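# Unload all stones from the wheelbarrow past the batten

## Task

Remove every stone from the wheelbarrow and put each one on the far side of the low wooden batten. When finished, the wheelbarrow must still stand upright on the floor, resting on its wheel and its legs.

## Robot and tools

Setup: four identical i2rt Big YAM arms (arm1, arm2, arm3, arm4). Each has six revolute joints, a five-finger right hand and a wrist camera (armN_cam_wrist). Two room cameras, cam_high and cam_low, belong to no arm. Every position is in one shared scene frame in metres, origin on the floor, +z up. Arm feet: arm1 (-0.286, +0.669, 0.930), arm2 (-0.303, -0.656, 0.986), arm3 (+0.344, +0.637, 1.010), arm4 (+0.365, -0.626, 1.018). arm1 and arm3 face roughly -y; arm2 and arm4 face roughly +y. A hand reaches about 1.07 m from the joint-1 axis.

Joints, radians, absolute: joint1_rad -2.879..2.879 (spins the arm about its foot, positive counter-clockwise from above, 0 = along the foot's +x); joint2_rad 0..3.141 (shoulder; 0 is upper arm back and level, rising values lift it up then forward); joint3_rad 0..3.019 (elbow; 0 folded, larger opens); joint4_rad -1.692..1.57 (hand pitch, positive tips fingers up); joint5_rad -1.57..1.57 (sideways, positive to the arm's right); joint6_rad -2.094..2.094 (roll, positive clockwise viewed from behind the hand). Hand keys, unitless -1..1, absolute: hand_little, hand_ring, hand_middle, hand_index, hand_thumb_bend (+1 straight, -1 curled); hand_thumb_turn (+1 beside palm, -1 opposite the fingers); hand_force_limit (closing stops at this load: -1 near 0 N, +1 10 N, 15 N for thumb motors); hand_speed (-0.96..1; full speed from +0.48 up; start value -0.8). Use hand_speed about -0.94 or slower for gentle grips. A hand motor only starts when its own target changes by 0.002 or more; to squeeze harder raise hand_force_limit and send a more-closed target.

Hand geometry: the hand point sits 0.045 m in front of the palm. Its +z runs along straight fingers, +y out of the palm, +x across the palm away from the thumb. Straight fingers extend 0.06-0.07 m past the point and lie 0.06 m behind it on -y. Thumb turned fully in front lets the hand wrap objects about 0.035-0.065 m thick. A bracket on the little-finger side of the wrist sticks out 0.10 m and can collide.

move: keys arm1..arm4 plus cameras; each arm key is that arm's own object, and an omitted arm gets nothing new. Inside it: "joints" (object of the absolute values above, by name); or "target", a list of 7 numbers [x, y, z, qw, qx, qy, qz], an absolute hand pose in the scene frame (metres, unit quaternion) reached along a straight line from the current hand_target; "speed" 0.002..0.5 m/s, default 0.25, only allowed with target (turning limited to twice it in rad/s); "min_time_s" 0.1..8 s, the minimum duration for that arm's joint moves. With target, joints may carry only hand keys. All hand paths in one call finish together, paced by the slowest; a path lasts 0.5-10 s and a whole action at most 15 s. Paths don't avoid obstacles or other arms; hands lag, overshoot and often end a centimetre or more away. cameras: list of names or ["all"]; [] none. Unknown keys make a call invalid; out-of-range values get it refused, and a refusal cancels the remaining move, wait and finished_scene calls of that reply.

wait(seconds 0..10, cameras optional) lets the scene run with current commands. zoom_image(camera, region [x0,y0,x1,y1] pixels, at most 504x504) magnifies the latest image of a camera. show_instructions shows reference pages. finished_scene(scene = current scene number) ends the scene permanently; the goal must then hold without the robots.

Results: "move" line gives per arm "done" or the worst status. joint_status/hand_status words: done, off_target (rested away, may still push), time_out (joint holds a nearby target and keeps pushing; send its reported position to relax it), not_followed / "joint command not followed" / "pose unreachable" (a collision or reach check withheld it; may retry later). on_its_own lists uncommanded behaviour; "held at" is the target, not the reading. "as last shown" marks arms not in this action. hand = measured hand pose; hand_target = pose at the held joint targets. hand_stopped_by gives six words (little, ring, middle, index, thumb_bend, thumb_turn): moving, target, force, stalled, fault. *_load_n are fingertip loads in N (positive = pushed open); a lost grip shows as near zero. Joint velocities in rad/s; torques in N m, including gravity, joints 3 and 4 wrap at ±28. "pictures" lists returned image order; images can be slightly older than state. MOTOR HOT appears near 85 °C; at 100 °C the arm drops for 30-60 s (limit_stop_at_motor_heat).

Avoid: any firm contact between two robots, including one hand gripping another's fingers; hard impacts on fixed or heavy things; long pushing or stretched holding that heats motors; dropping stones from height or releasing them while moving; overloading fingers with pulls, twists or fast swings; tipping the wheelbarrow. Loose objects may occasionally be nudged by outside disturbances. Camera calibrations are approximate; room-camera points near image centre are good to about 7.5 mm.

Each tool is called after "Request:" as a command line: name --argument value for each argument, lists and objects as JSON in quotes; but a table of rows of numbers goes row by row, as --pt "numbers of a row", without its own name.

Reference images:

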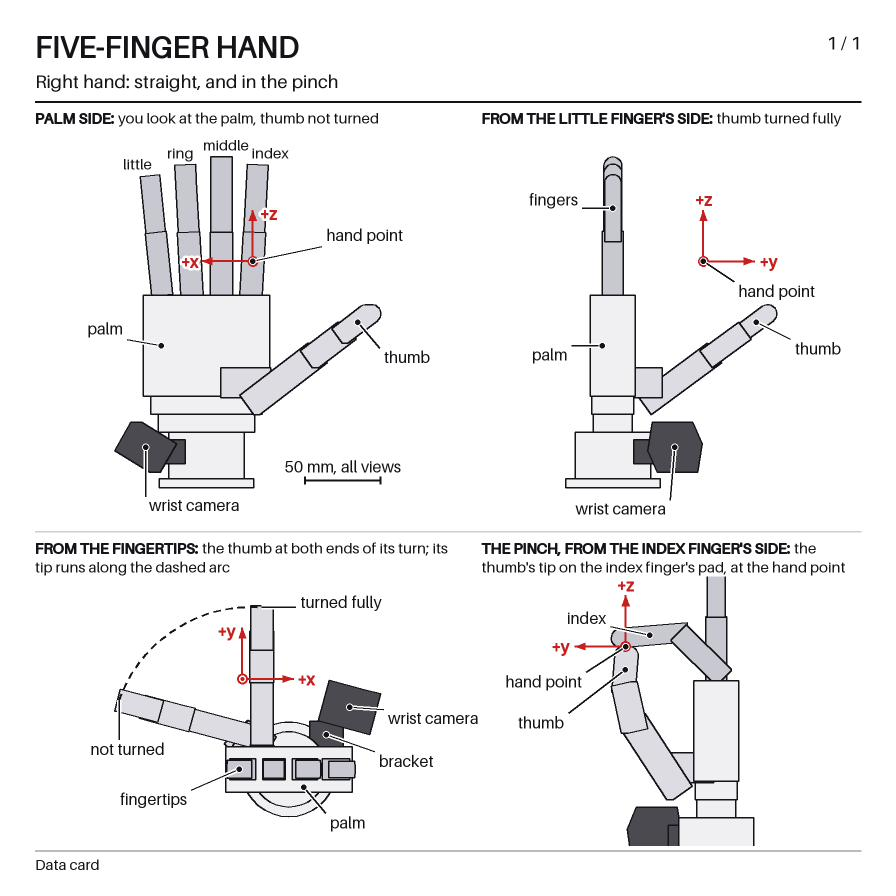

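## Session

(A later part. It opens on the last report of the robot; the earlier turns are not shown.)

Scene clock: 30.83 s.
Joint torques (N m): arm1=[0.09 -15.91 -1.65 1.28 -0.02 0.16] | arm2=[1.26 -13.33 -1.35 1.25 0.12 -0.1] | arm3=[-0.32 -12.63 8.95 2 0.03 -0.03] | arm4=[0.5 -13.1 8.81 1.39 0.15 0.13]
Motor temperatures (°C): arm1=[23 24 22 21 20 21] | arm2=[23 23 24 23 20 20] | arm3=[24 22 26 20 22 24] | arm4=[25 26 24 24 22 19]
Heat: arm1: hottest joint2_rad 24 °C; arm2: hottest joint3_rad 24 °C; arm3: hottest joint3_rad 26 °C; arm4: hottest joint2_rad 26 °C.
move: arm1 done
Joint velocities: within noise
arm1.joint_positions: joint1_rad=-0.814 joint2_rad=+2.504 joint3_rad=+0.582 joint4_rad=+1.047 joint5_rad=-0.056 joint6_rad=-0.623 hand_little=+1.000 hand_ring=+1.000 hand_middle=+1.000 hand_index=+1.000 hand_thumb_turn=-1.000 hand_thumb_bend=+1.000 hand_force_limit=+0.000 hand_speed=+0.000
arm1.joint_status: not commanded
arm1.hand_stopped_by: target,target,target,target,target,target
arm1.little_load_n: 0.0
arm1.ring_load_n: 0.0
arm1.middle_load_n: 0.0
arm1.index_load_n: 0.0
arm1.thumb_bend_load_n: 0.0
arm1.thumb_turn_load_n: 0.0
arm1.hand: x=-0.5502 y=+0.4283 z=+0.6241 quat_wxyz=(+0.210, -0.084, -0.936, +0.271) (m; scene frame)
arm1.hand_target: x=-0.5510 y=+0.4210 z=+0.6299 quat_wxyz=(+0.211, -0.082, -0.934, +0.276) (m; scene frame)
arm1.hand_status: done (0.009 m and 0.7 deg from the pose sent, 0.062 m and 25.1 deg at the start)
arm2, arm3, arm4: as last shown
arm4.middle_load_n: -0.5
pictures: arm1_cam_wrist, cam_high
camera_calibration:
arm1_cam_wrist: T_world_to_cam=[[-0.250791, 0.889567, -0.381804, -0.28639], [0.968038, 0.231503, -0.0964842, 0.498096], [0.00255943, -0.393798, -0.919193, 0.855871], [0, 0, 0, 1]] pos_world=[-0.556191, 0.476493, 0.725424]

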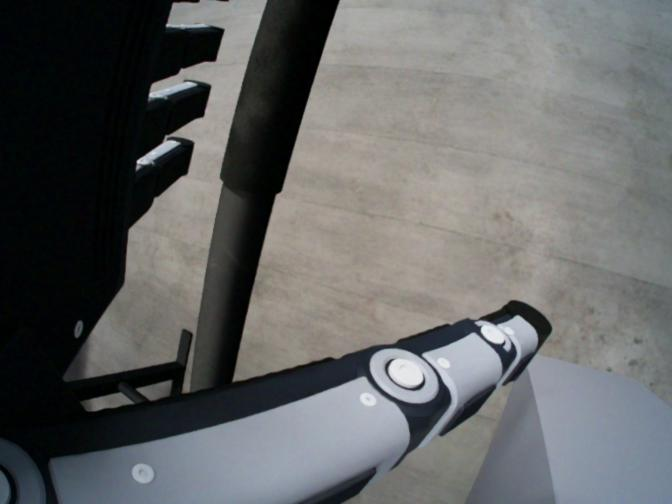

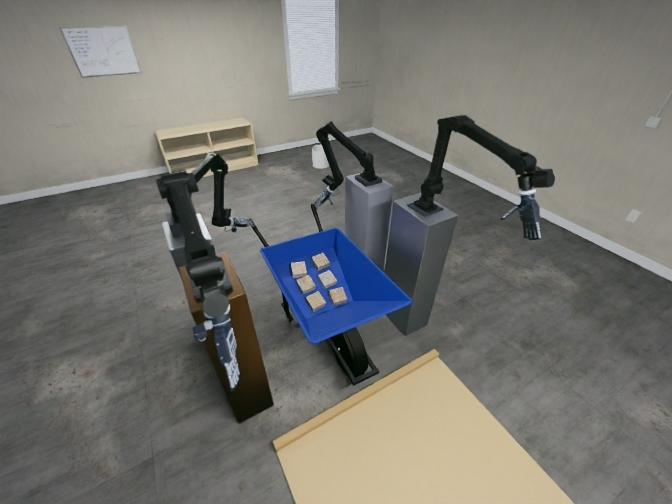

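Request:
move --arm1 '{"target": [-0.608, 0.358, 0.531, 0.211, -0.0818, -0.934, 0.2762], "speed": 0.08}' --arm2 '{"target": [-0.607, -0.274, 0.626, 0.3518, -0.9134, -0.0311, 0.2037], "speed": 0.15}' --cameras '["arm1_cam_wrist", "arm2_cam_wrist", "cam_high"]'

Scene clock: 33.60 s.
Joint torques (N m): arm1=[0.26 -15.21 0.38 1.35 -0.01 0.17] | arm2=[0.85 -16.38 -1.62 1.07 0.03 -0.07] | arm3=[-0.03 -12.63 8.91 2 0.04 -0.03] | arm4=[0.09 -12.98 8.72 1.43 0.15 0.11]
Motor temperatures (°C): arm1=[23 24 22 21 20 21] | arm2=[23 23 24 23 20 20] | arm3=[24 22 26 20 22 24] | arm4=[25 26 24 24 22 19]
Heat: arm1: hottest joint2_rad 24 °C; arm2: hottest joint3_rad 24 °C; arm3: hottest joint3_rad 26 °C; arm4: hottest joint2_rad 26 °C.
move: arm1 off_target; arm2 done
Joint velocities: within noise
arm1.joint_positions: joint1_rad=-0.797 joint2_rad=+2.696 joint3_rad=+0.951 joint4_rad=+0.906 joint5_rad=-0.043 joint6_rad=-0.608 hand_little=+1.000 hand_ring=+1.000 hand_middle=+1.000 hand_index=+1.000 hand_thumb_turn=-1.000 hand_thumb_bend=+1.000 hand_force_limit=+0.000 hand_speed=+0.000
arm1.joint_status: not commanded
arm1.hand_stopped_by: target,target,target,target,target,target
arm1.little_load_n: 0.0
arm1.ring_load_n: 0.0
arm1.middle_load_n: 0.0
arm1.index_load_n: 0.0
arm1.thumb_bend_load_n: 0.0
arm1.thumb_turn_load_n: 0.0
arm1.hand: x=-0.6201 y=+0.3563 z=+0.5421 quat_wxyz=(+0.221, -0.084, -0.929, +0.283) (m; scene frame)
arm1.hand_target: x=-0.6080 y=+0.3585 z=+0.5315 quat_wxyz=(+0.211, -0.082, -0.934, +0.276) (m; scene frame)
arm1.hand_status: off_target (0.017 m and 1.5 deg from the pose sent, 0.130 m and 0.7 deg at the start)
arm2.joint_positions: joint1_rad=+0.572 joint2_rad=+2.736 joint3_rad=+0.939 joint4_rad=+1.073 joint5_rad=+0.001 joint6_rad=+0.507 hand_little=+1.000 hand_ring=+1.000 hand_middle=+1.000 hand_index=+1.000 hand_thumb_turn=-1.000 hand_thumb_bend=+1.000 hand_force_limit=+0.000 hand_speed=+0.000
arm2.joint_status: not commanded
arm2.hand_stopped_by: target,target,target,target,target,target
arm2.little_load_n: 0.0
arm2.ring_load_n: 0.0
arm2.middle_load_n: 0.0
arm2.index_load_n: 0.0
arm2.thumb_bend_load_n: 0.0
arm2.thumb_turn_load_n: 0.0
arm2.hand: x=-0.6098 y=-0.2758 z=+0.6224 quat_wxyz=(-0.352, +0.912, +0.029, -0.207) (m; scene frame)
arm2.hand_target: x=-0.6070 y=-0.2738 z=+0.6261 quat_wxyz=(-0.352, +0.913, +0.031, -0.204) (m; scene frame)
arm2.hand_status: done (0.005 m and 0.4 deg from the pose sent, 0.016 m and 15.8 deg at the start)
arm3, arm4: as last shown
arm4.middle_load_n: 0.0
pictures: arm1_cam_wrist, arm2_cam_wrist, cam_high
camera_calibration:
arm1_cam_wrist: T_world_to_cam=[[-0.25829, 0.880978, -0.396438, -0.264832], [0.965823, 0.22625, -0.12648, 0.591411], [-0.0217318, -0.415558, -0.909307, 0.739626], [0, 0, 0, 1]] pos_world=[-0.623528, 0.406862, 0.642359]
arm2_cam_wrist: T_world_to_cam=[[0.188779, -0.685253, -0.703414, 0.359107], [-0.53727, -0.671652, 0.510122, -0.833367], [-0.822012, 0.281623, -0.494959, 0.00179926], [0, 0, 0, 1]] pos_world=[-0.514055, -0.314161, 0.67861]

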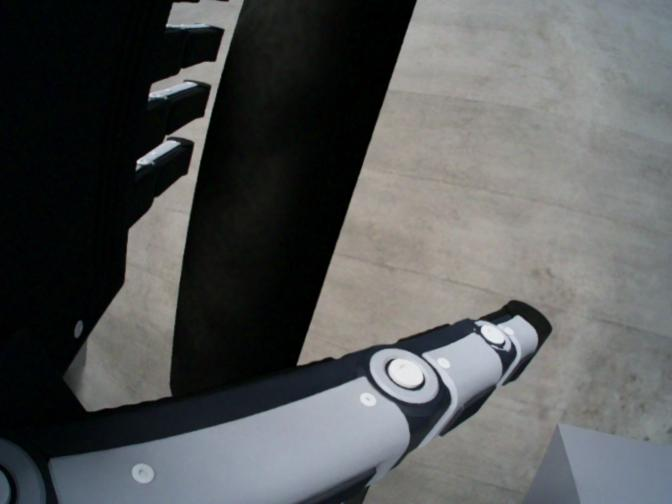

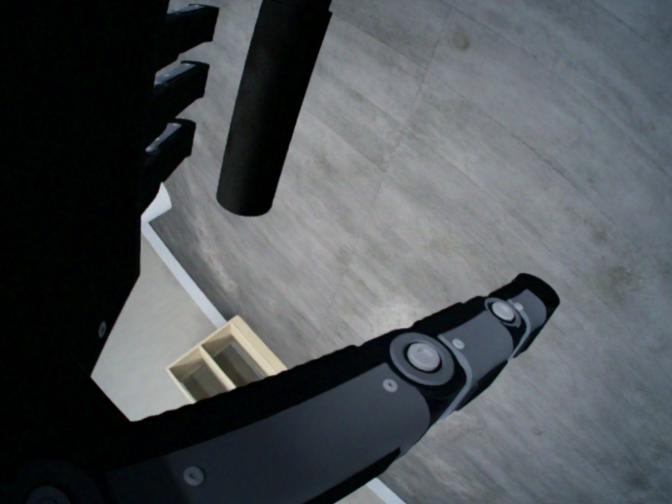

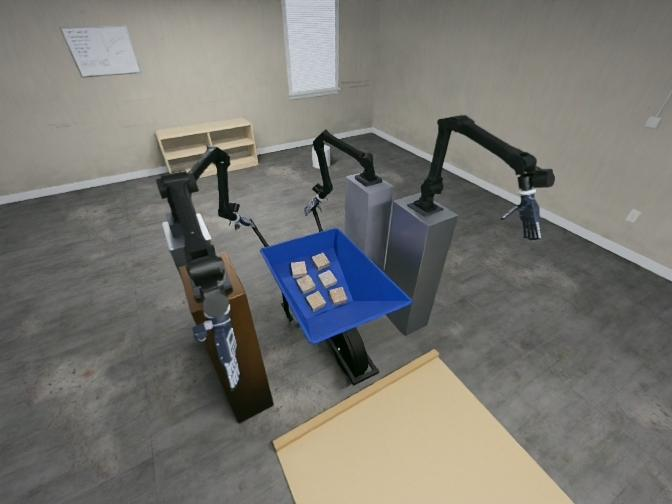

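Request:
move --arm1 '{"target": [-0.600, 0.365, 0.520, 0.211, -0.0818, -0.934, 0.2762], "speed": 0.08}' --arm2 '{"target": [-0.655, -0.194, 0.536, 0.3518, -0.9134, -0.0311, 0.2037], "speed": 0.08}' --cameras '["arm1_cam_wrist", "arm2_cam_wrist", "cam_high"]'

Scene clock: 36.10 s.
Joint torques (N m): arm1=[0.32 -14.56 0.13 2.3 0 0.16] | arm2=[0.73 -16.91 1.74 0.98 0.03 -0.1] | arm3=[0.03 -12.57 8.87 2 0.06 -0.02] | arm4=[0.26 -13.22 8.75 1.51 0.16 0.12]
Motor temperatures (°C): arm1=[23 24 22 21 20 21] | arm2=[23 23 24 23 20 20] | arm3=[24 22 26 20 22 24] | arm4=[25 26 24 24 22 19]
Heat: arm1: hottest joint2_rad 24 °C; arm2: hottest joint3_rad 24 °C; arm3: hottest joint3_rad 26 °C; arm4: hottest joint2_rad 26 °C.
move: arm1 off_target; arm2 done
Joint velocities: within noise
arm1.joint_positions: joint1_rad=-0.796 joint2_rad=+2.729 joint3_rad=+0.951 joint4_rad=+0.921 joint5_rad=-0.042 joint6_rad=-0.606 hand_little=+1.000 hand_ring=+1.000 hand_middle=+1.000 hand_index=+1.000 hand_thumb_turn=-1.000 hand_thumb_bend=+1.000 hand_force_limit=+0.000 hand_speed=+0.000
arm1.joint_status: not commanded
arm1.hand_stopped_by: target,target,target,target,target,target
arm1.little_load_n: 0.0
arm1.ring_load_n: 0.0
arm1.middle_load_n: 0.0
arm1.index_load_n: 0.0
arm1.thumb_bend_load_n: 0.0
arm1.thumb_turn_load_n: 0.0
arm1.hand: x=-0.6098 y=+0.3653 z=+0.5298 quat_wxyz=(+0.215, -0.086, -0.933, +0.277) (m; scene frame)
arm1.hand_target: x=-0.6000 y=+0.3654 z=+0.5204 quat_wxyz=(+0.211, -0.082, -0.934, +0.276) (m; scene frame)
arm1.hand_status: off_target (0.014 m and 0.7 deg from the pose sent, 0.031 m and 1.5 deg at the start)
arm2.joint_positions: joint1_rad=+0.570 joint2_rad=+2.921 joint3_rad=+1.347 joint4_rad=+0.855 joint5_rad=-0.002 joint6_rad=+0.504 hand_little=+1.000 hand_ring=+1.000 hand_middle=+1.000 hand_index=+1.000 hand_thumb_turn=-1.000 hand_thumb_bend=+1.000 hand_force_limit=+0.000 hand_speed=+0.000
arm2.joint_status: not commanded
arm2.hand_stopped_by: target,target,target,target,target,target
arm2.little_load_n: 0.0
arm2.ring_load_n: 0.0
arm2.middle_load_n: 0.0
arm2.index_load_n: 0.0
arm2.thumb_bend_load_n: 0.0
arm2.thumb_turn_load_n: 0.0
arm2.hand: x=-0.6597 y=-0.1956 z=+0.5427 quat_wxyz=(-0.354, +0.911, +0.030, -0.208) (m; scene frame)
arm2.hand_target: x=-0.6549 y=-0.1942 z=+0.5362 quat_wxyz=(-0.352, +0.913, +0.031, -0.204) (m; scene frame)
arm2.hand_status: done (0.008 m and 0.6 deg from the pose sent, 0.127 m and 0.4 deg at the start)
arm3, arm4: as last shown
pictures: arm1_cam_wrist, arm2_cam_wrist, cam_high
camera_calibration:
arm1_cam_wrist: T_world_to_cam=[[-0.251827, 0.885844, -0.389696, -0.276332], [0.967725, 0.226528, -0.110422, 0.570379], [-0.00954009, -0.404926, -0.9143, 0.738647], [0, 0, 0, 1]] pos_world=[-0.614511, 0.414678, 0.630642]
arm2_cam_wrist: T_world_to_cam=[[0.18843, -0.682006, -0.706655, 0.369657], [-0.535106, -0.674653, 0.508434, -0.763806], [-0.823502, 0.282331, -0.492071, -0.103562], [0, 0, 0, 1]] pos_world=[-0.563656, -0.233956, 0.598605]

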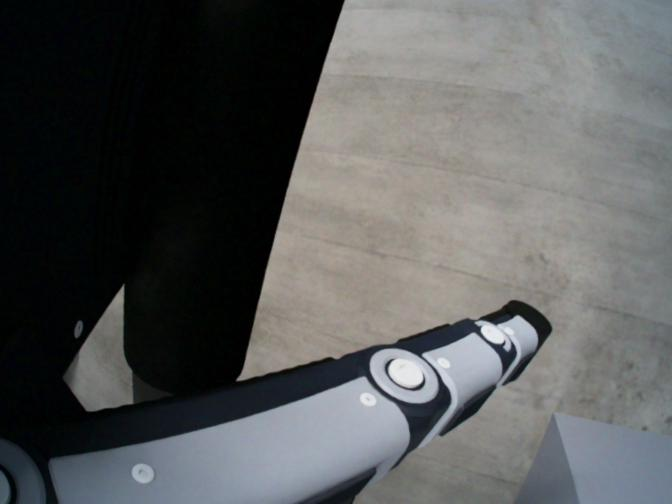

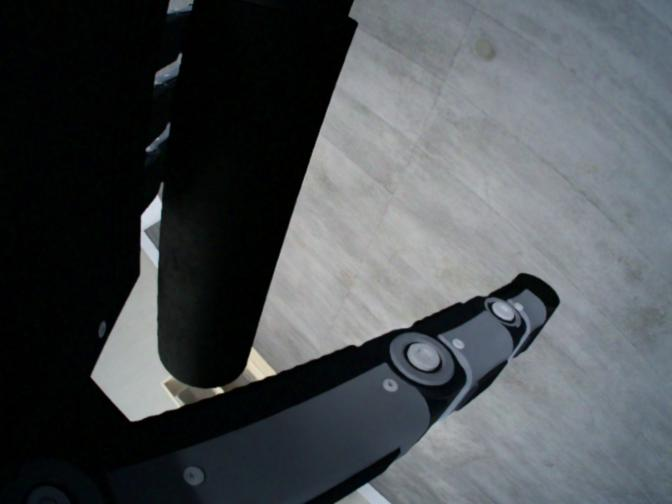

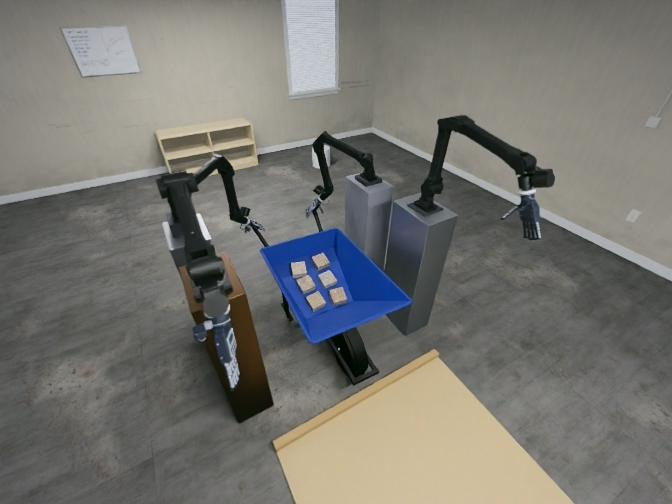

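Request:
move --arm1 '{"joints": {"hand_speed": -0.7, "hand_force_limit": -0.3, "hand_little": -1, "hand_ring": -1, "hand_middle": -1, "hand_index": -1}}' --arm2 '{"joints": {"hand_speed": -0.7, "hand_force_limit": -0.3, "hand_little": -1, "hand_ring": -1, "hand_middle": -1, "hand_index": -1}}' --cameras '["arm1_cam_wrist", "arm2_cam_wrist"]'

Request:
move --arm1 '{"joints": {"hand_thumb_bend": -1}}' --arm2 '{"joints": {"hand_thumb_bend": -1}}' --cameras '["arm1_cam_wrist", "arm2_cam_wrist", "cam_high", "cam_low"]'

Scene clock: 39.03 s.
Joint torques (N m): arm1=[-0.21 -15.44 -1.4 2.11 0.1 0.13] | arm2=[0.97 -18.14 -0.51 1.24 -0.06 -0.04] | arm3=[-0.03 -12.75 8.91 2.03 0.05 -0.02] | arm4=[0.67 -13.33 8.75 1.43 0.15 0.06]
Motor temperatures (°C): arm1=[23 24 22 21 20 21] | arm2=[23 23 24 23 20 20] | arm3=[24 22 26 20 22 24] | arm4=[25 26 25 24 22 19]
Heat: arm1: hottest joint2_rad 24 °C; arm2: hottest joint3_rad 24 °C; arm3: hottest joint3_rad 26 °C; arm4: hottest joint2_rad 26 °C.
move: arm1 off_target; arm2 off_target
Joint velocities: within noise
arm1.joint_positions: joint1_rad=-0.790 joint2_rad=+2.737 joint3_rad=+0.972 joint4_rad=+0.926 joint5_rad=-0.045 joint6_rad=-0.604 hand_little=-0.243 hand_ring=-0.296 hand_middle=-0.353 hand_index=-0.407 hand_thumb_turn=-1.000 hand_thumb_bend=+1.000 hand_force_limit=-0.300 hand_speed=-0.700
arm1.joint_status: hand_little off_target (ended at -0.243, target -1.000); hand_ring off_target (ended at -0.296, target -1.000); hand_middle off_target (ended at -0.353, target -1.000); hand_index off_target (ended at -0.407, target -1.000); the others done
arm1.hand_stopped_by: force,force,force,force,target,target
arm1.little_load_n: 0.0
arm1.ring_load_n: 0.0
arm1.middle_load_n: 0.0
arm1.index_load_n: 3.5
arm1.thumb_bend_load_n: 0.0
arm1.thumb_turn_load_n: 0.0
arm1.hand: x=-0.6147 y=+0.3558 z=+0.5282 quat_wxyz=(+0.219, -0.083, -0.930, +0.285) (m; scene frame)
arm1.hand_target: x=-0.6000 y=+0.3652 z=+0.5204 quat_wxyz=(+0.211, -0.082, -0.934, +0.276) (m; scene frame)
arm1.hand_status: not commanded
arm2.joint_positions: joint1_rad=+0.567 joint2_rad=+2.932 joint3_rad=+1.376 joint4_rad=+0.850 joint5_rad=+0.001 joint6_rad=+0.499 hand_little=-0.324 hand_ring=-0.239 hand_middle=-0.157 hand_index=-0.047 hand_thumb_turn=-1.000 hand_thumb_bend=+1.000 hand_force_limit=-0.300 hand_speed=-0.700
arm2.joint_status: hand_little off_target (ended at -0.324, target -1.000); hand_ring off_target (ended at -0.239, target -1.000); hand_middle off_target (ended at -0.157, target -1.000); hand_index off_target (ended at -0.047, target -1.000); the others done
arm2.hand_stopped_by: force,force,force,force,target,target
arm2.little_load_n: 5.0
arm2.ring_load_n: 1.5
arm2.middle_load_n: 0.0
arm2.index_load_n: 0.0
arm2.thumb_bend_load_n: 0.0
arm2.thumb_turn_load_n: 0.0
arm2.hand: x=-0.6627 y=-0.1862 z=+0.5403 quat_wxyz=(-0.361, +0.909, +0.031, -0.209) (m; scene frame)
arm2.hand_target: x=-0.6549 y=-0.1943 z=+0.5361 quat_wxyz=(-0.352, +0.913, +0.031, -0.204) (m; scene frame)
arm2.hand_status: not commanded
arm3, arm4: as last shown
arm4.middle_load_n: -0.5
pictures: arm1_cam_wrist, arm2_cam_wrist
camera_calibration:
arm1_cam_wrist: T_world_to_cam=[[-0.261975, 0.878186, -0.400198, -0.267866], [0.96494, 0.231425, -0.123828, 0.580687], [-0.016128, -0.418607, -0.908024, 0.73077], [0, 0, 0, 1]] pos_world=[-0.618717, 0.406756, 0.628262]
arm2_cam_wrist: T_world_to_cam=[[0.185959, -0.672368, -0.716478, 0.380376], [-0.53484, -0.680968, 0.500229, -0.754426], [-0.824236, 0.290178, -0.486242, -0.112136], [0, 0, 0, 1]] pos_world=[-0.566658, -0.225448, 0.595392]

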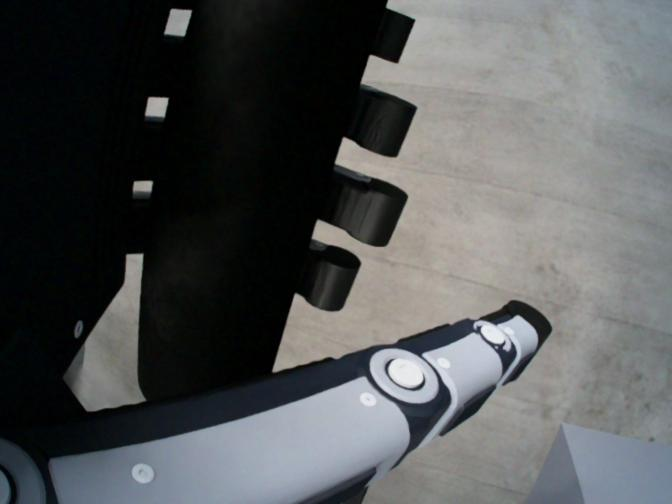

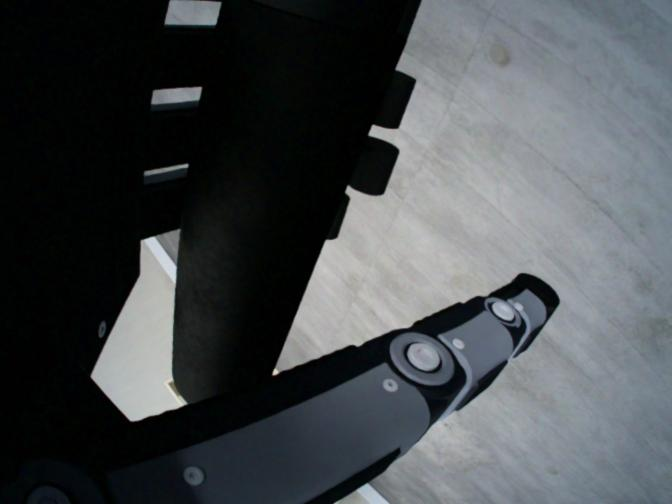

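Scene clock: 43.97 s.
Joint torques (N m): arm1=[-0.21 -15.44 -1.4 2.1 0.1 0.13] | arm2=[0.97 -18.2 -0.5 1.24 -0.02 0.04] | arm3=[-0.21 -12.81 8.87 1.98 0.03 -0.02] | arm4=[0.26 -13.16 8.69 1.46 0.18 0.11]
Motor temperatures (°C): arm1=[23 24 22 21 20 21] | arm2=[23 23 24 23 20 20] | arm3=[24 22 26 20 22 24] | arm4=[25 27 25 24 22 19]
Heat: arm1: hottest joint2_rad 24 °C; arm2: hottest joint3_rad 24 °C; arm3: hottest joint3_rad 26 °C; arm4: hottest joint2_rad 27 °C.
move: arm1 off_target; arm2 off_target
Joint velocities: within noise
arm1.joint_positions: joint1_rad=-0.790 joint2_rad=+2.737 joint3_rad=+0.972 joint4_rad=+0.926 joint5_rad=-0.045 joint6_rad=-0.603 hand_little=-0.243 hand_ring=-0.296 hand_middle=-0.353 hand_index=-0.407 hand_thumb_turn=-1.000 hand_thumb_bend=+0.378 hand_force_limit=-0.300 hand_speed=-0.700
arm1.joint_status: hand_thumb_bend off_target (ended at +0.378, target -1.000)
arm1.hand_stopped_by: force,force,force,force,force,target
arm1.little_load_n: 0.0
arm1.ring_load_n: 0.5
arm1.middle_load_n: 1.5
arm1.index_load_n: 3.5
arm1.thumb_bend_load_n: 7.5
arm1.thumb_turn_load_n: 1.0
arm1.hand: x=-0.6147 y=+0.3559 z=+0.5282 quat_wxyz=(+0.219, -0.083, -0.930, +0.285) (m; scene frame)
arm1.hand_target: x=-0.6000 y=+0.3653 z=+0.5204 quat_wxyz=(+0.211, -0.082, -0.934, +0.276) (m; scene frame)
arm1.hand_status: not commanded
arm2.joint_positions: joint1_rad=+0.567 joint2_rad=+2.932 joint3_rad=+1.376 joint4_rad=+0.850 joint5_rad=+0.000 joint6_rad=+0.489 hand_little=-0.324 hand_ring=-0.239 hand_middle=-0.157 hand_index=-0.047 hand_thumb_turn=-1.000 hand_thumb_bend=+0.078 hand_force_limit=-0.300 hand_speed=-0.700
arm2.joint_status: hand_thumb_bend off_target (ended at +0.078, target -1.000)
arm2.hand_stopped_by: force,force,force,force,force,target
arm2.little_load_n: 5.5
arm2.ring_load_n: 2.0
arm2.middle_load_n: 0.0
arm2.index_load_n: 0.0
arm2.thumb_bend_load_n: 4.0
arm2.thumb_turn_load_n: 1.0
arm2.hand: x=-0.6624 y=-0.1864 z=+0.5399 quat_wxyz=(-0.361, +0.908, +0.035, -0.207) (m; scene frame)
arm2.hand_target: x=-0.6550 y=-0.1941 z=+0.5363 quat_wxyz=(-0.352, +0.913, +0.031, -0.204) (m; scene frame)
arm2.hand_status: not commanded
arm3, arm4: as last shown
arm3.thumb_bend_load_n: 0.5
arm4.middle_load_n: 0.0
pictures: arm1_cam_wrist, arm2_cam_wrist, cam_high, cam_low
camera_calibration:
arm1_cam_wrist: T_world_to_cam=[[-0.261525, 0.878365, -0.400101, -0.267722], [0.965057, 0.230907, -0.123883, 0.581006], [-0.0164288, -0.418518, -0.90806, 0.73057], [0, 0, 0, 1]] pos_world=[-0.618717, 0.406756, 0.628262]
arm2_cam_wrist: T_world_to_cam=[[0.194656, -0.668549, -0.71774, 0.387071], [-0.532703, -0.686475, 0.494954, -0.751059], [-0.823612, 0.285997, -0.489765, -0.110381], [0, 0, 0, 1]] pos_world=[-0.566349, -0.225238, 0.595495]

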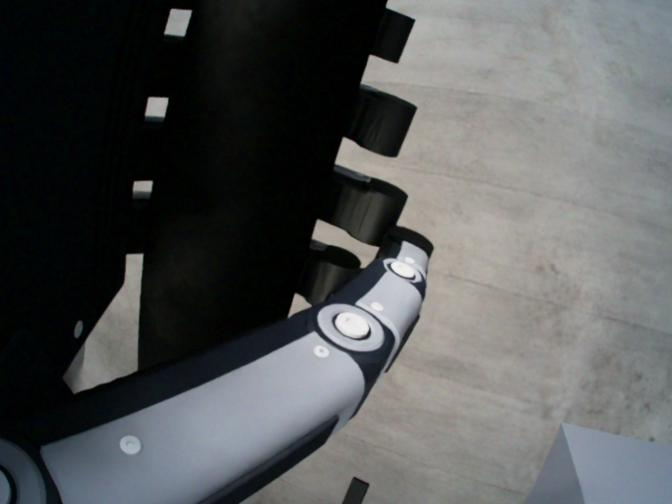

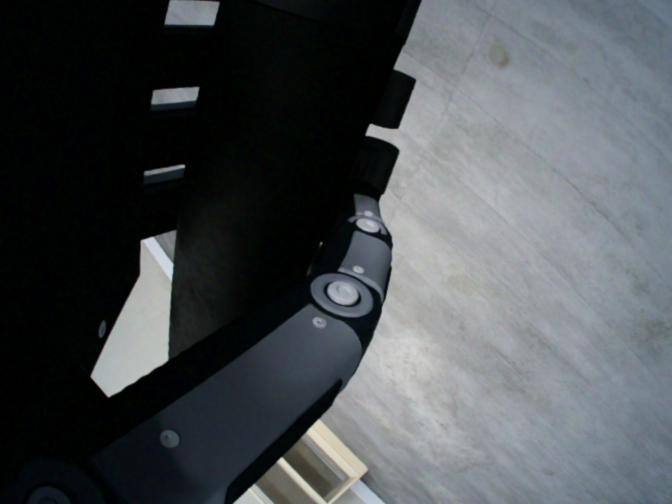

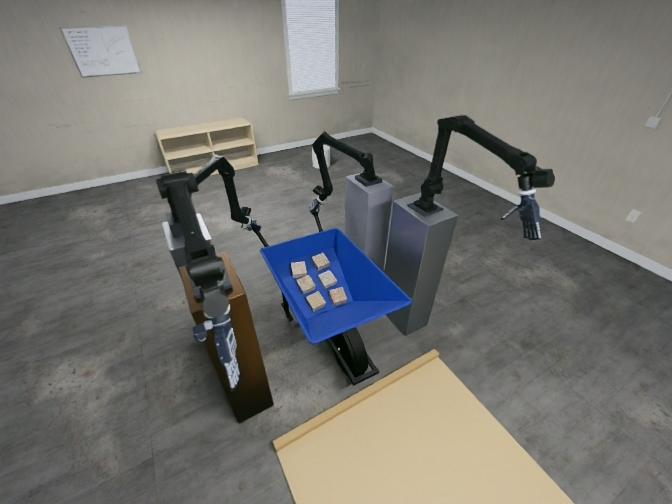

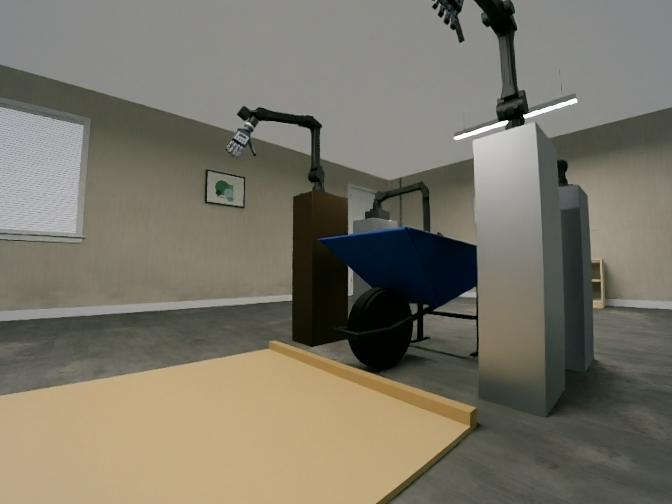

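Request:
move --arm1 '{"target": [-0.510, 0.357, 0.733, 0.3111, -0.0244, -0.8807, 0.3561], "speed": 0.1}' --arm2 '{"target": [-0.5615, -0.196, 0.754, 0.4266, -0.8543, 0.0281, 0.2965], "speed": 0.1}' --cameras '["arm1_cam_wrist", "arm2_cam_wrist", "cam_high", "cam_low"]'

Scene clock: 48.27 s.
Joint torques (N m): arm1=[-4.13 -26.05 -11.03 5.64 1.92 -0.53] | arm2=[3.66 -26.58 -7.56 4.86 -1.4 0.78] | arm3=[0.03 -12.45 8.94 1.98 0.05 -0.03] | arm4=[0.44 -13.16 8.76 1.47 0.14 0.1]
Motor temperatures (°C): arm1=[23 24 23 21 21 21] | arm2=[23 24 24 23 20 20] | arm3=[24 22 26 20 22 24] | arm4=[25 27 25 24 22 19]
Heat: arm1: hottest joint2_rad 24 °C; arm2: hottest joint2_rad 24 °C; arm3: hottest joint3_rad 26 °C; arm4: hottest joint2_rad 27 °C.
move: arm1 off_target; arm2 off_target
Joint velocities: within noise
arm1.joint_positions: joint1_rad=-0.449 joint2_rad=+2.484 joint3_rad=+0.544 joint4_rad=+1.239 joint5_rad=+0.154 joint6_rad=-0.484 hand_little=-0.243 hand_ring=-0.296 hand_middle=-0.353 hand_index=-0.406 hand_thumb_turn=-1.000 hand_thumb_bend=+0.378 hand_force_limit=-0.300 hand_speed=-0.700
arm1.joint_status: not commanded
arm1.hand_stopped_by: force,force,force,force,force,target
arm1.little_load_n: 0.0
arm1.ring_load_n: 0.0
arm1.middle_load_n: 5.5
arm1.index_load_n: 20.0
arm1.thumb_bend_load_n: 5.5
arm1.thumb_turn_load_n: 1.0
arm1.hand: x=-0.4873 y=+0.3391 z=+0.6584 quat_wxyz=(+0.257, -0.020, -0.904, +0.340) (m; scene frame)
arm1.hand_target: x=-0.5080 y=+0.3557 z=+0.7179 quat_wxyz=(+0.311, -0.026, -0.882, +0.354) (m; scene frame)
arm1.hand_status: off_target (0.080 m and 7.0 deg from the pose sent, 0.230 m and 16.0 deg at the start; pose on its path clipped on 40 of 107 steps)
arm2.joint_positions: joint1_rad=+0.297 joint2_rad=+2.673 joint3_rad=+0.909 joint4_rad=+1.153 joint5_rad=-0.195 joint6_rad=+0.434 hand_little=-0.323 hand_ring=-0.238 hand_middle=-0.157 hand_index=-0.047 hand_thumb_turn=-1.000 hand_thumb_bend=+0.079 hand_force_limit=-0.300 hand_speed=-0.700
arm2.joint_status: not commanded
arm2.hand_stopped_by: force,force,force,force,force,target
arm2.little_load_n: 16.0
arm2.ring_load_n: 6.0
arm2.middle_load_n: 0.0
arm2.index_load_n: 0.5
arm2.thumb_bend_load_n: 6.5
arm2.thumb_turn_load_n: 0.0
arm2.hand: x=-0.5321 y=-0.2018 z=+0.6698 quat_wxyz=(-0.399, +0.885, -0.016, -0.241) (m; scene frame)
arm2.hand_target: x=-0.5613 y=-0.1952 z=+0.7417 quat_wxyz=(-0.423, +0.855, -0.025, -0.298) (m; scene frame)
arm2.hand_status: off_target (0.089 m and 8.1 deg from the pose sent, 0.237 m and 15.9 deg at the start; pose on its path clipped on 53 of 107 steps)
arm3, arm4: as last shown
arm3.thumb_bend_load_n: 0.0
pictures: arm1_cam_wrist, arm2_cam_wrist, cam_high, cam_low
camera_calibration:
arm1_cam_wrist: T_world_to_cam=[[-0.411251, 0.804668, -0.42823, -0.196981], [0.908315, 0.322391, -0.26651, 0.513246], [-0.0763946, -0.498571, -0.863476, 0.812494], [0, 0, 0, 1]] pos_world=[-0.485128, 0.398124, 0.754001]
arm2_cam_wrist: T_world_to_cam=[[0.0588462, -0.633335, -0.771637, 0.415589], [-0.532676, -0.673656, 0.512292, -0.765533], [-0.844271, 0.380886, -0.377004, -0.00244028], [0, 0, 0, 1]] pos_world=[-0.434297, -0.25157, 0.711941]

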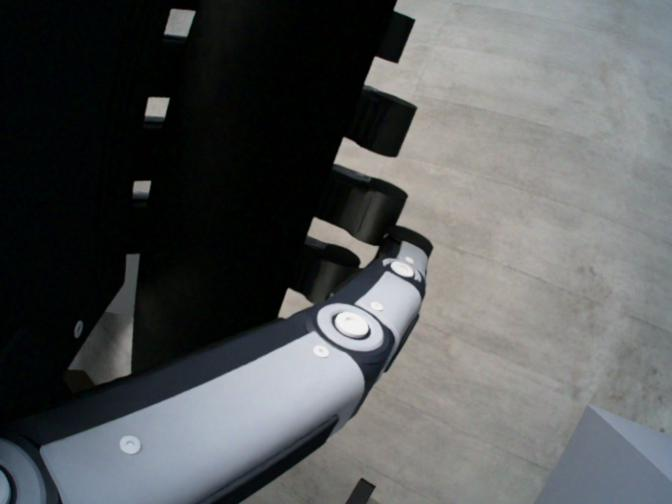

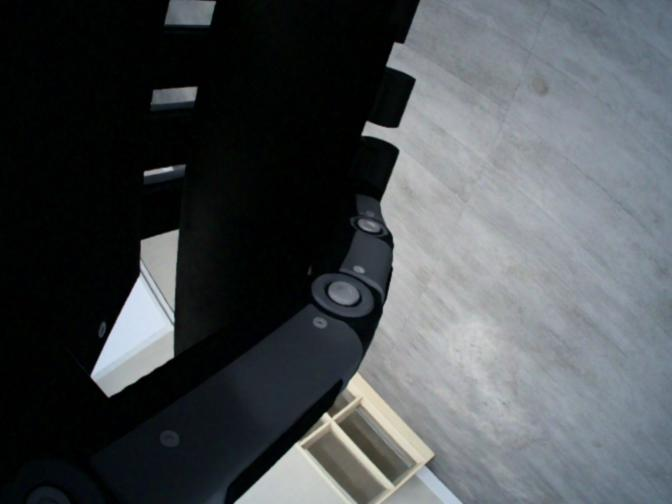

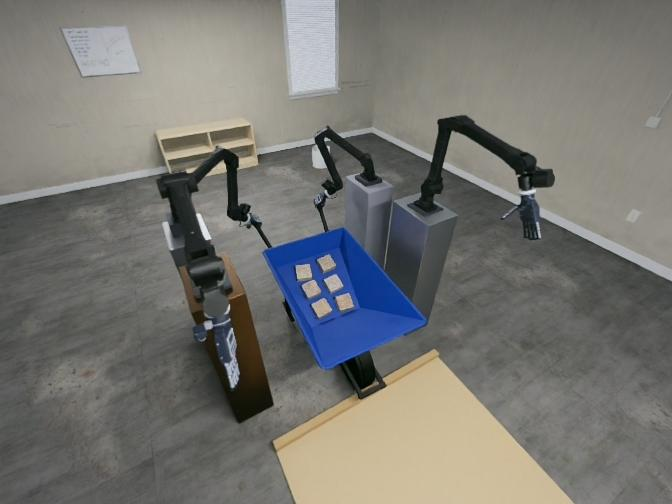

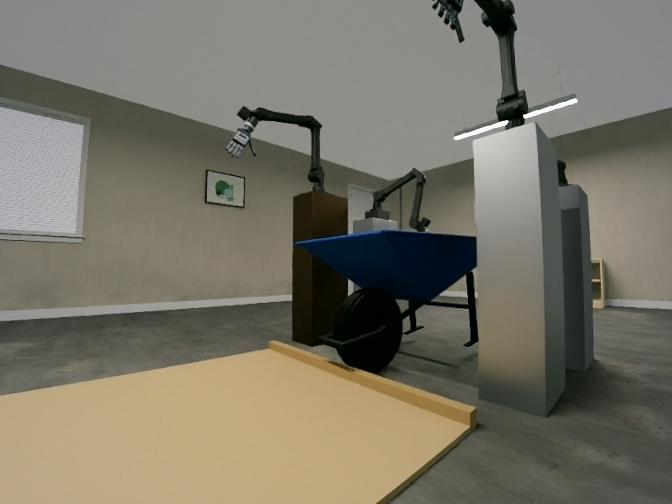

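Request:
move --arm1 '{"target": [-0.43, 0.345, 0.930, 0.4290, 0.0465, -0.8155, 0.3853], "speed": 0.12}' --arm2 '{"target": [-0.478, -0.194, 0.960, 0.4459, -0.7902, 0.0955, 0.4102], "speed": 0.12}' --cameras '["arm1_cam_wrist", "arm2_cam_wrist", "cam_high", "cam_low"]'

Scene clock: 53.43 s.
Joint torques (N m): arm1=[-2.26 -17.32 1.96 3.49 3 -1] | arm2=[4.48 -25.52 -4.93 4.14 -3.11 1] | arm3=[-0.21 -12.81 8.88 1.99 0.05 -0.02] | arm4=[0.62 -13.16 8.68 1.4 0.16 0.11]
Motor temperatures (°C): arm1=[23 25 23 21 25 21] | arm2=[23 24 24 23 23 21] | arm3=[24 22 26 20 22 24] | arm4=[25 27 25 24 22 19]
Heat: arm1: hottest joint2_rad 25 °C; arm2: hottest joint2_rad 24 °C; arm3: hottest joint3_rad 26 °C; arm4: hottest joint2_rad 27 °C.
move: arm1 off_target; arm2 off_target
Joint velocities: within noise
arm1.joint_positions: joint1_rad=-0.016 joint2_rad=+1.570 joint3_rad=+0.211 joint4_rad=+0.766 joint5_rad=+0.614 joint6_rad=-0.480 hand_little=-0.243 hand_ring=-0.296 hand_middle=-0.352 hand_index=-0.406 hand_thumb_turn=-1.000 hand_thumb_bend=+0.379 hand_force_limit=-0.300 hand_speed=-0.700
arm1.joint_status: not commanded
arm1.hand_stopped_by: force,force,force,force,force,target
arm1.little_load_n: 0.0
arm1.ring_load_n: 0.0
arm1.middle_load_n: 10.0
arm1.index_load_n: 21.0
arm1.thumb_bend_load_n: 7.5
arm1.thumb_turn_load_n: 4.5
arm1.hand: x=-0.4084 y=+0.3471 z=+0.8787 quat_wxyz=(+0.373, +0.052, -0.851, +0.365) (m; scene frame)
arm1.hand_target: x=-0.4294 y=+0.3445 z=+0.9214 quat_wxyz=(+0.428, +0.042, -0.818, +0.382) (m; scene frame)
arm1.hand_status: off_target (0.056 m and 8.0 deg from the pose sent, 0.278 m and 24.1 deg at the start; pose on its path clipped on 70 of 133 steps)
arm2.joint_positions: joint1_rad=-0.016 joint2_rad=+2.251 joint3_rad=+0.627 joint4_rad=+1.150 joint5_rad=-0.506 joint6_rad=+0.565 hand_little=-0.324 hand_ring=-0.238 hand_middle=-0.157 hand_index=-0.047 hand_thumb_turn=-1.000 hand_thumb_bend=+0.080 hand_force_limit=-0.300 hand_speed=-0.700
arm2.joint_status: not commanded
arm2.hand_stopped_by: force,force,force,force,force,target
arm2.little_load_n: 9.5
arm2.ring_load_n: 6.0
arm2.middle_load_n: -0.5
arm2.index_load_n: 0.5
arm2.thumb_bend_load_n: 6.5
arm2.thumb_turn_load_n: -2.0
arm2.hand: x=-0.4381 y=-0.1846 z=+0.8560 quat_wxyz=(-0.428, +0.830, -0.112, -0.339) (m; scene frame)
arm2.hand_target: x=-0.4721 y=-0.1930 z=+0.9330 quat_wxyz=(-0.441, +0.794, -0.091, -0.409) (m; scene frame)
arm2.hand_status: off_target (0.112 m and 9.8 deg from the pose sent, 0.295 m and 24.7 deg at the start; pose on its path clipped on 126 of 133 steps)
arm3, arm4: as last shown
pictures: arm1_cam_wrist, arm2_cam_wrist, cam_high, cam_low
camera_calibration:
arm1_cam_wrist: T_world_to_cam=[[-0.568869, 0.759663, -0.315121, -0.224778], [0.771481, 0.360143, -0.524513, 0.655374], [-0.284964, -0.541489, -0.79094, 0.878747], [0, 0, 0, 1]] pos_world=[-0.383066, 0.410559, 0.967956]
arm2_cam_wrist: T_world_to_cam=[[-0.223168, -0.583058, -0.781178, 0.458403], [-0.44879, -0.649945, 0.613318, -0.844569], [-0.865323, 0.487458, -0.116623, -0.0719064], [0, 0, 0, 1]] pos_world=[-0.338955, -0.246597, 0.867698]

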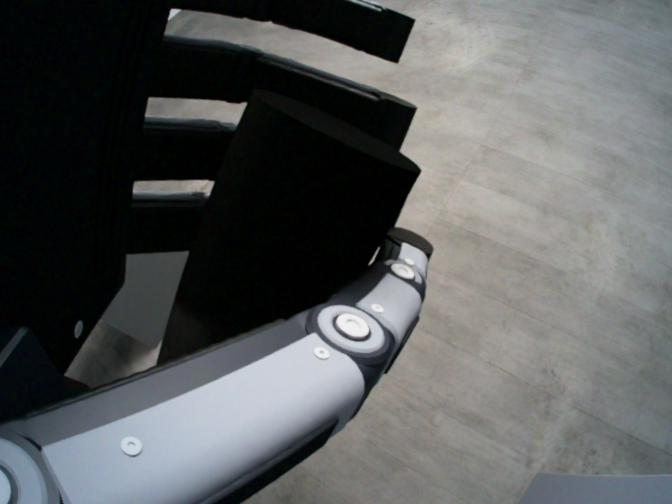

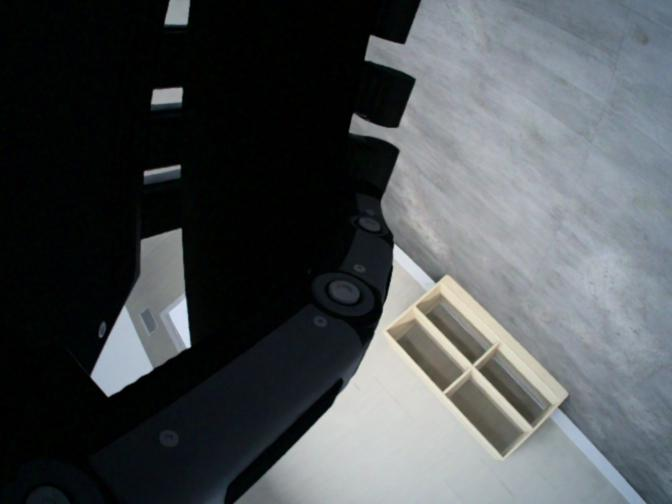

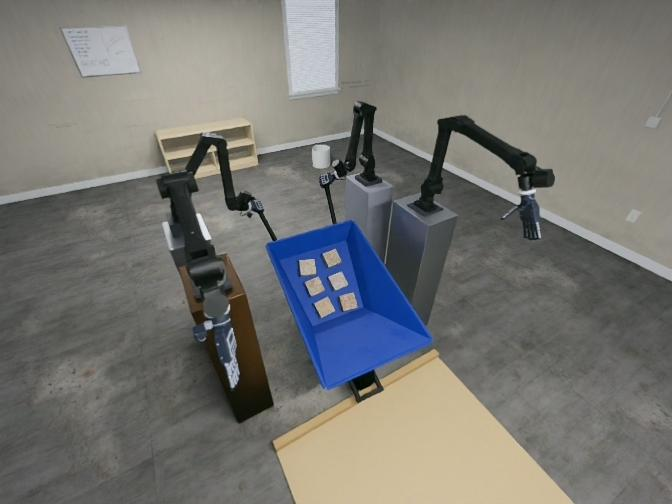

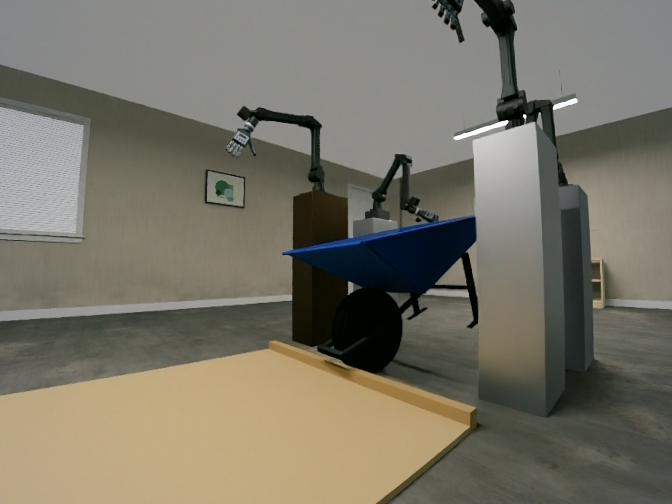

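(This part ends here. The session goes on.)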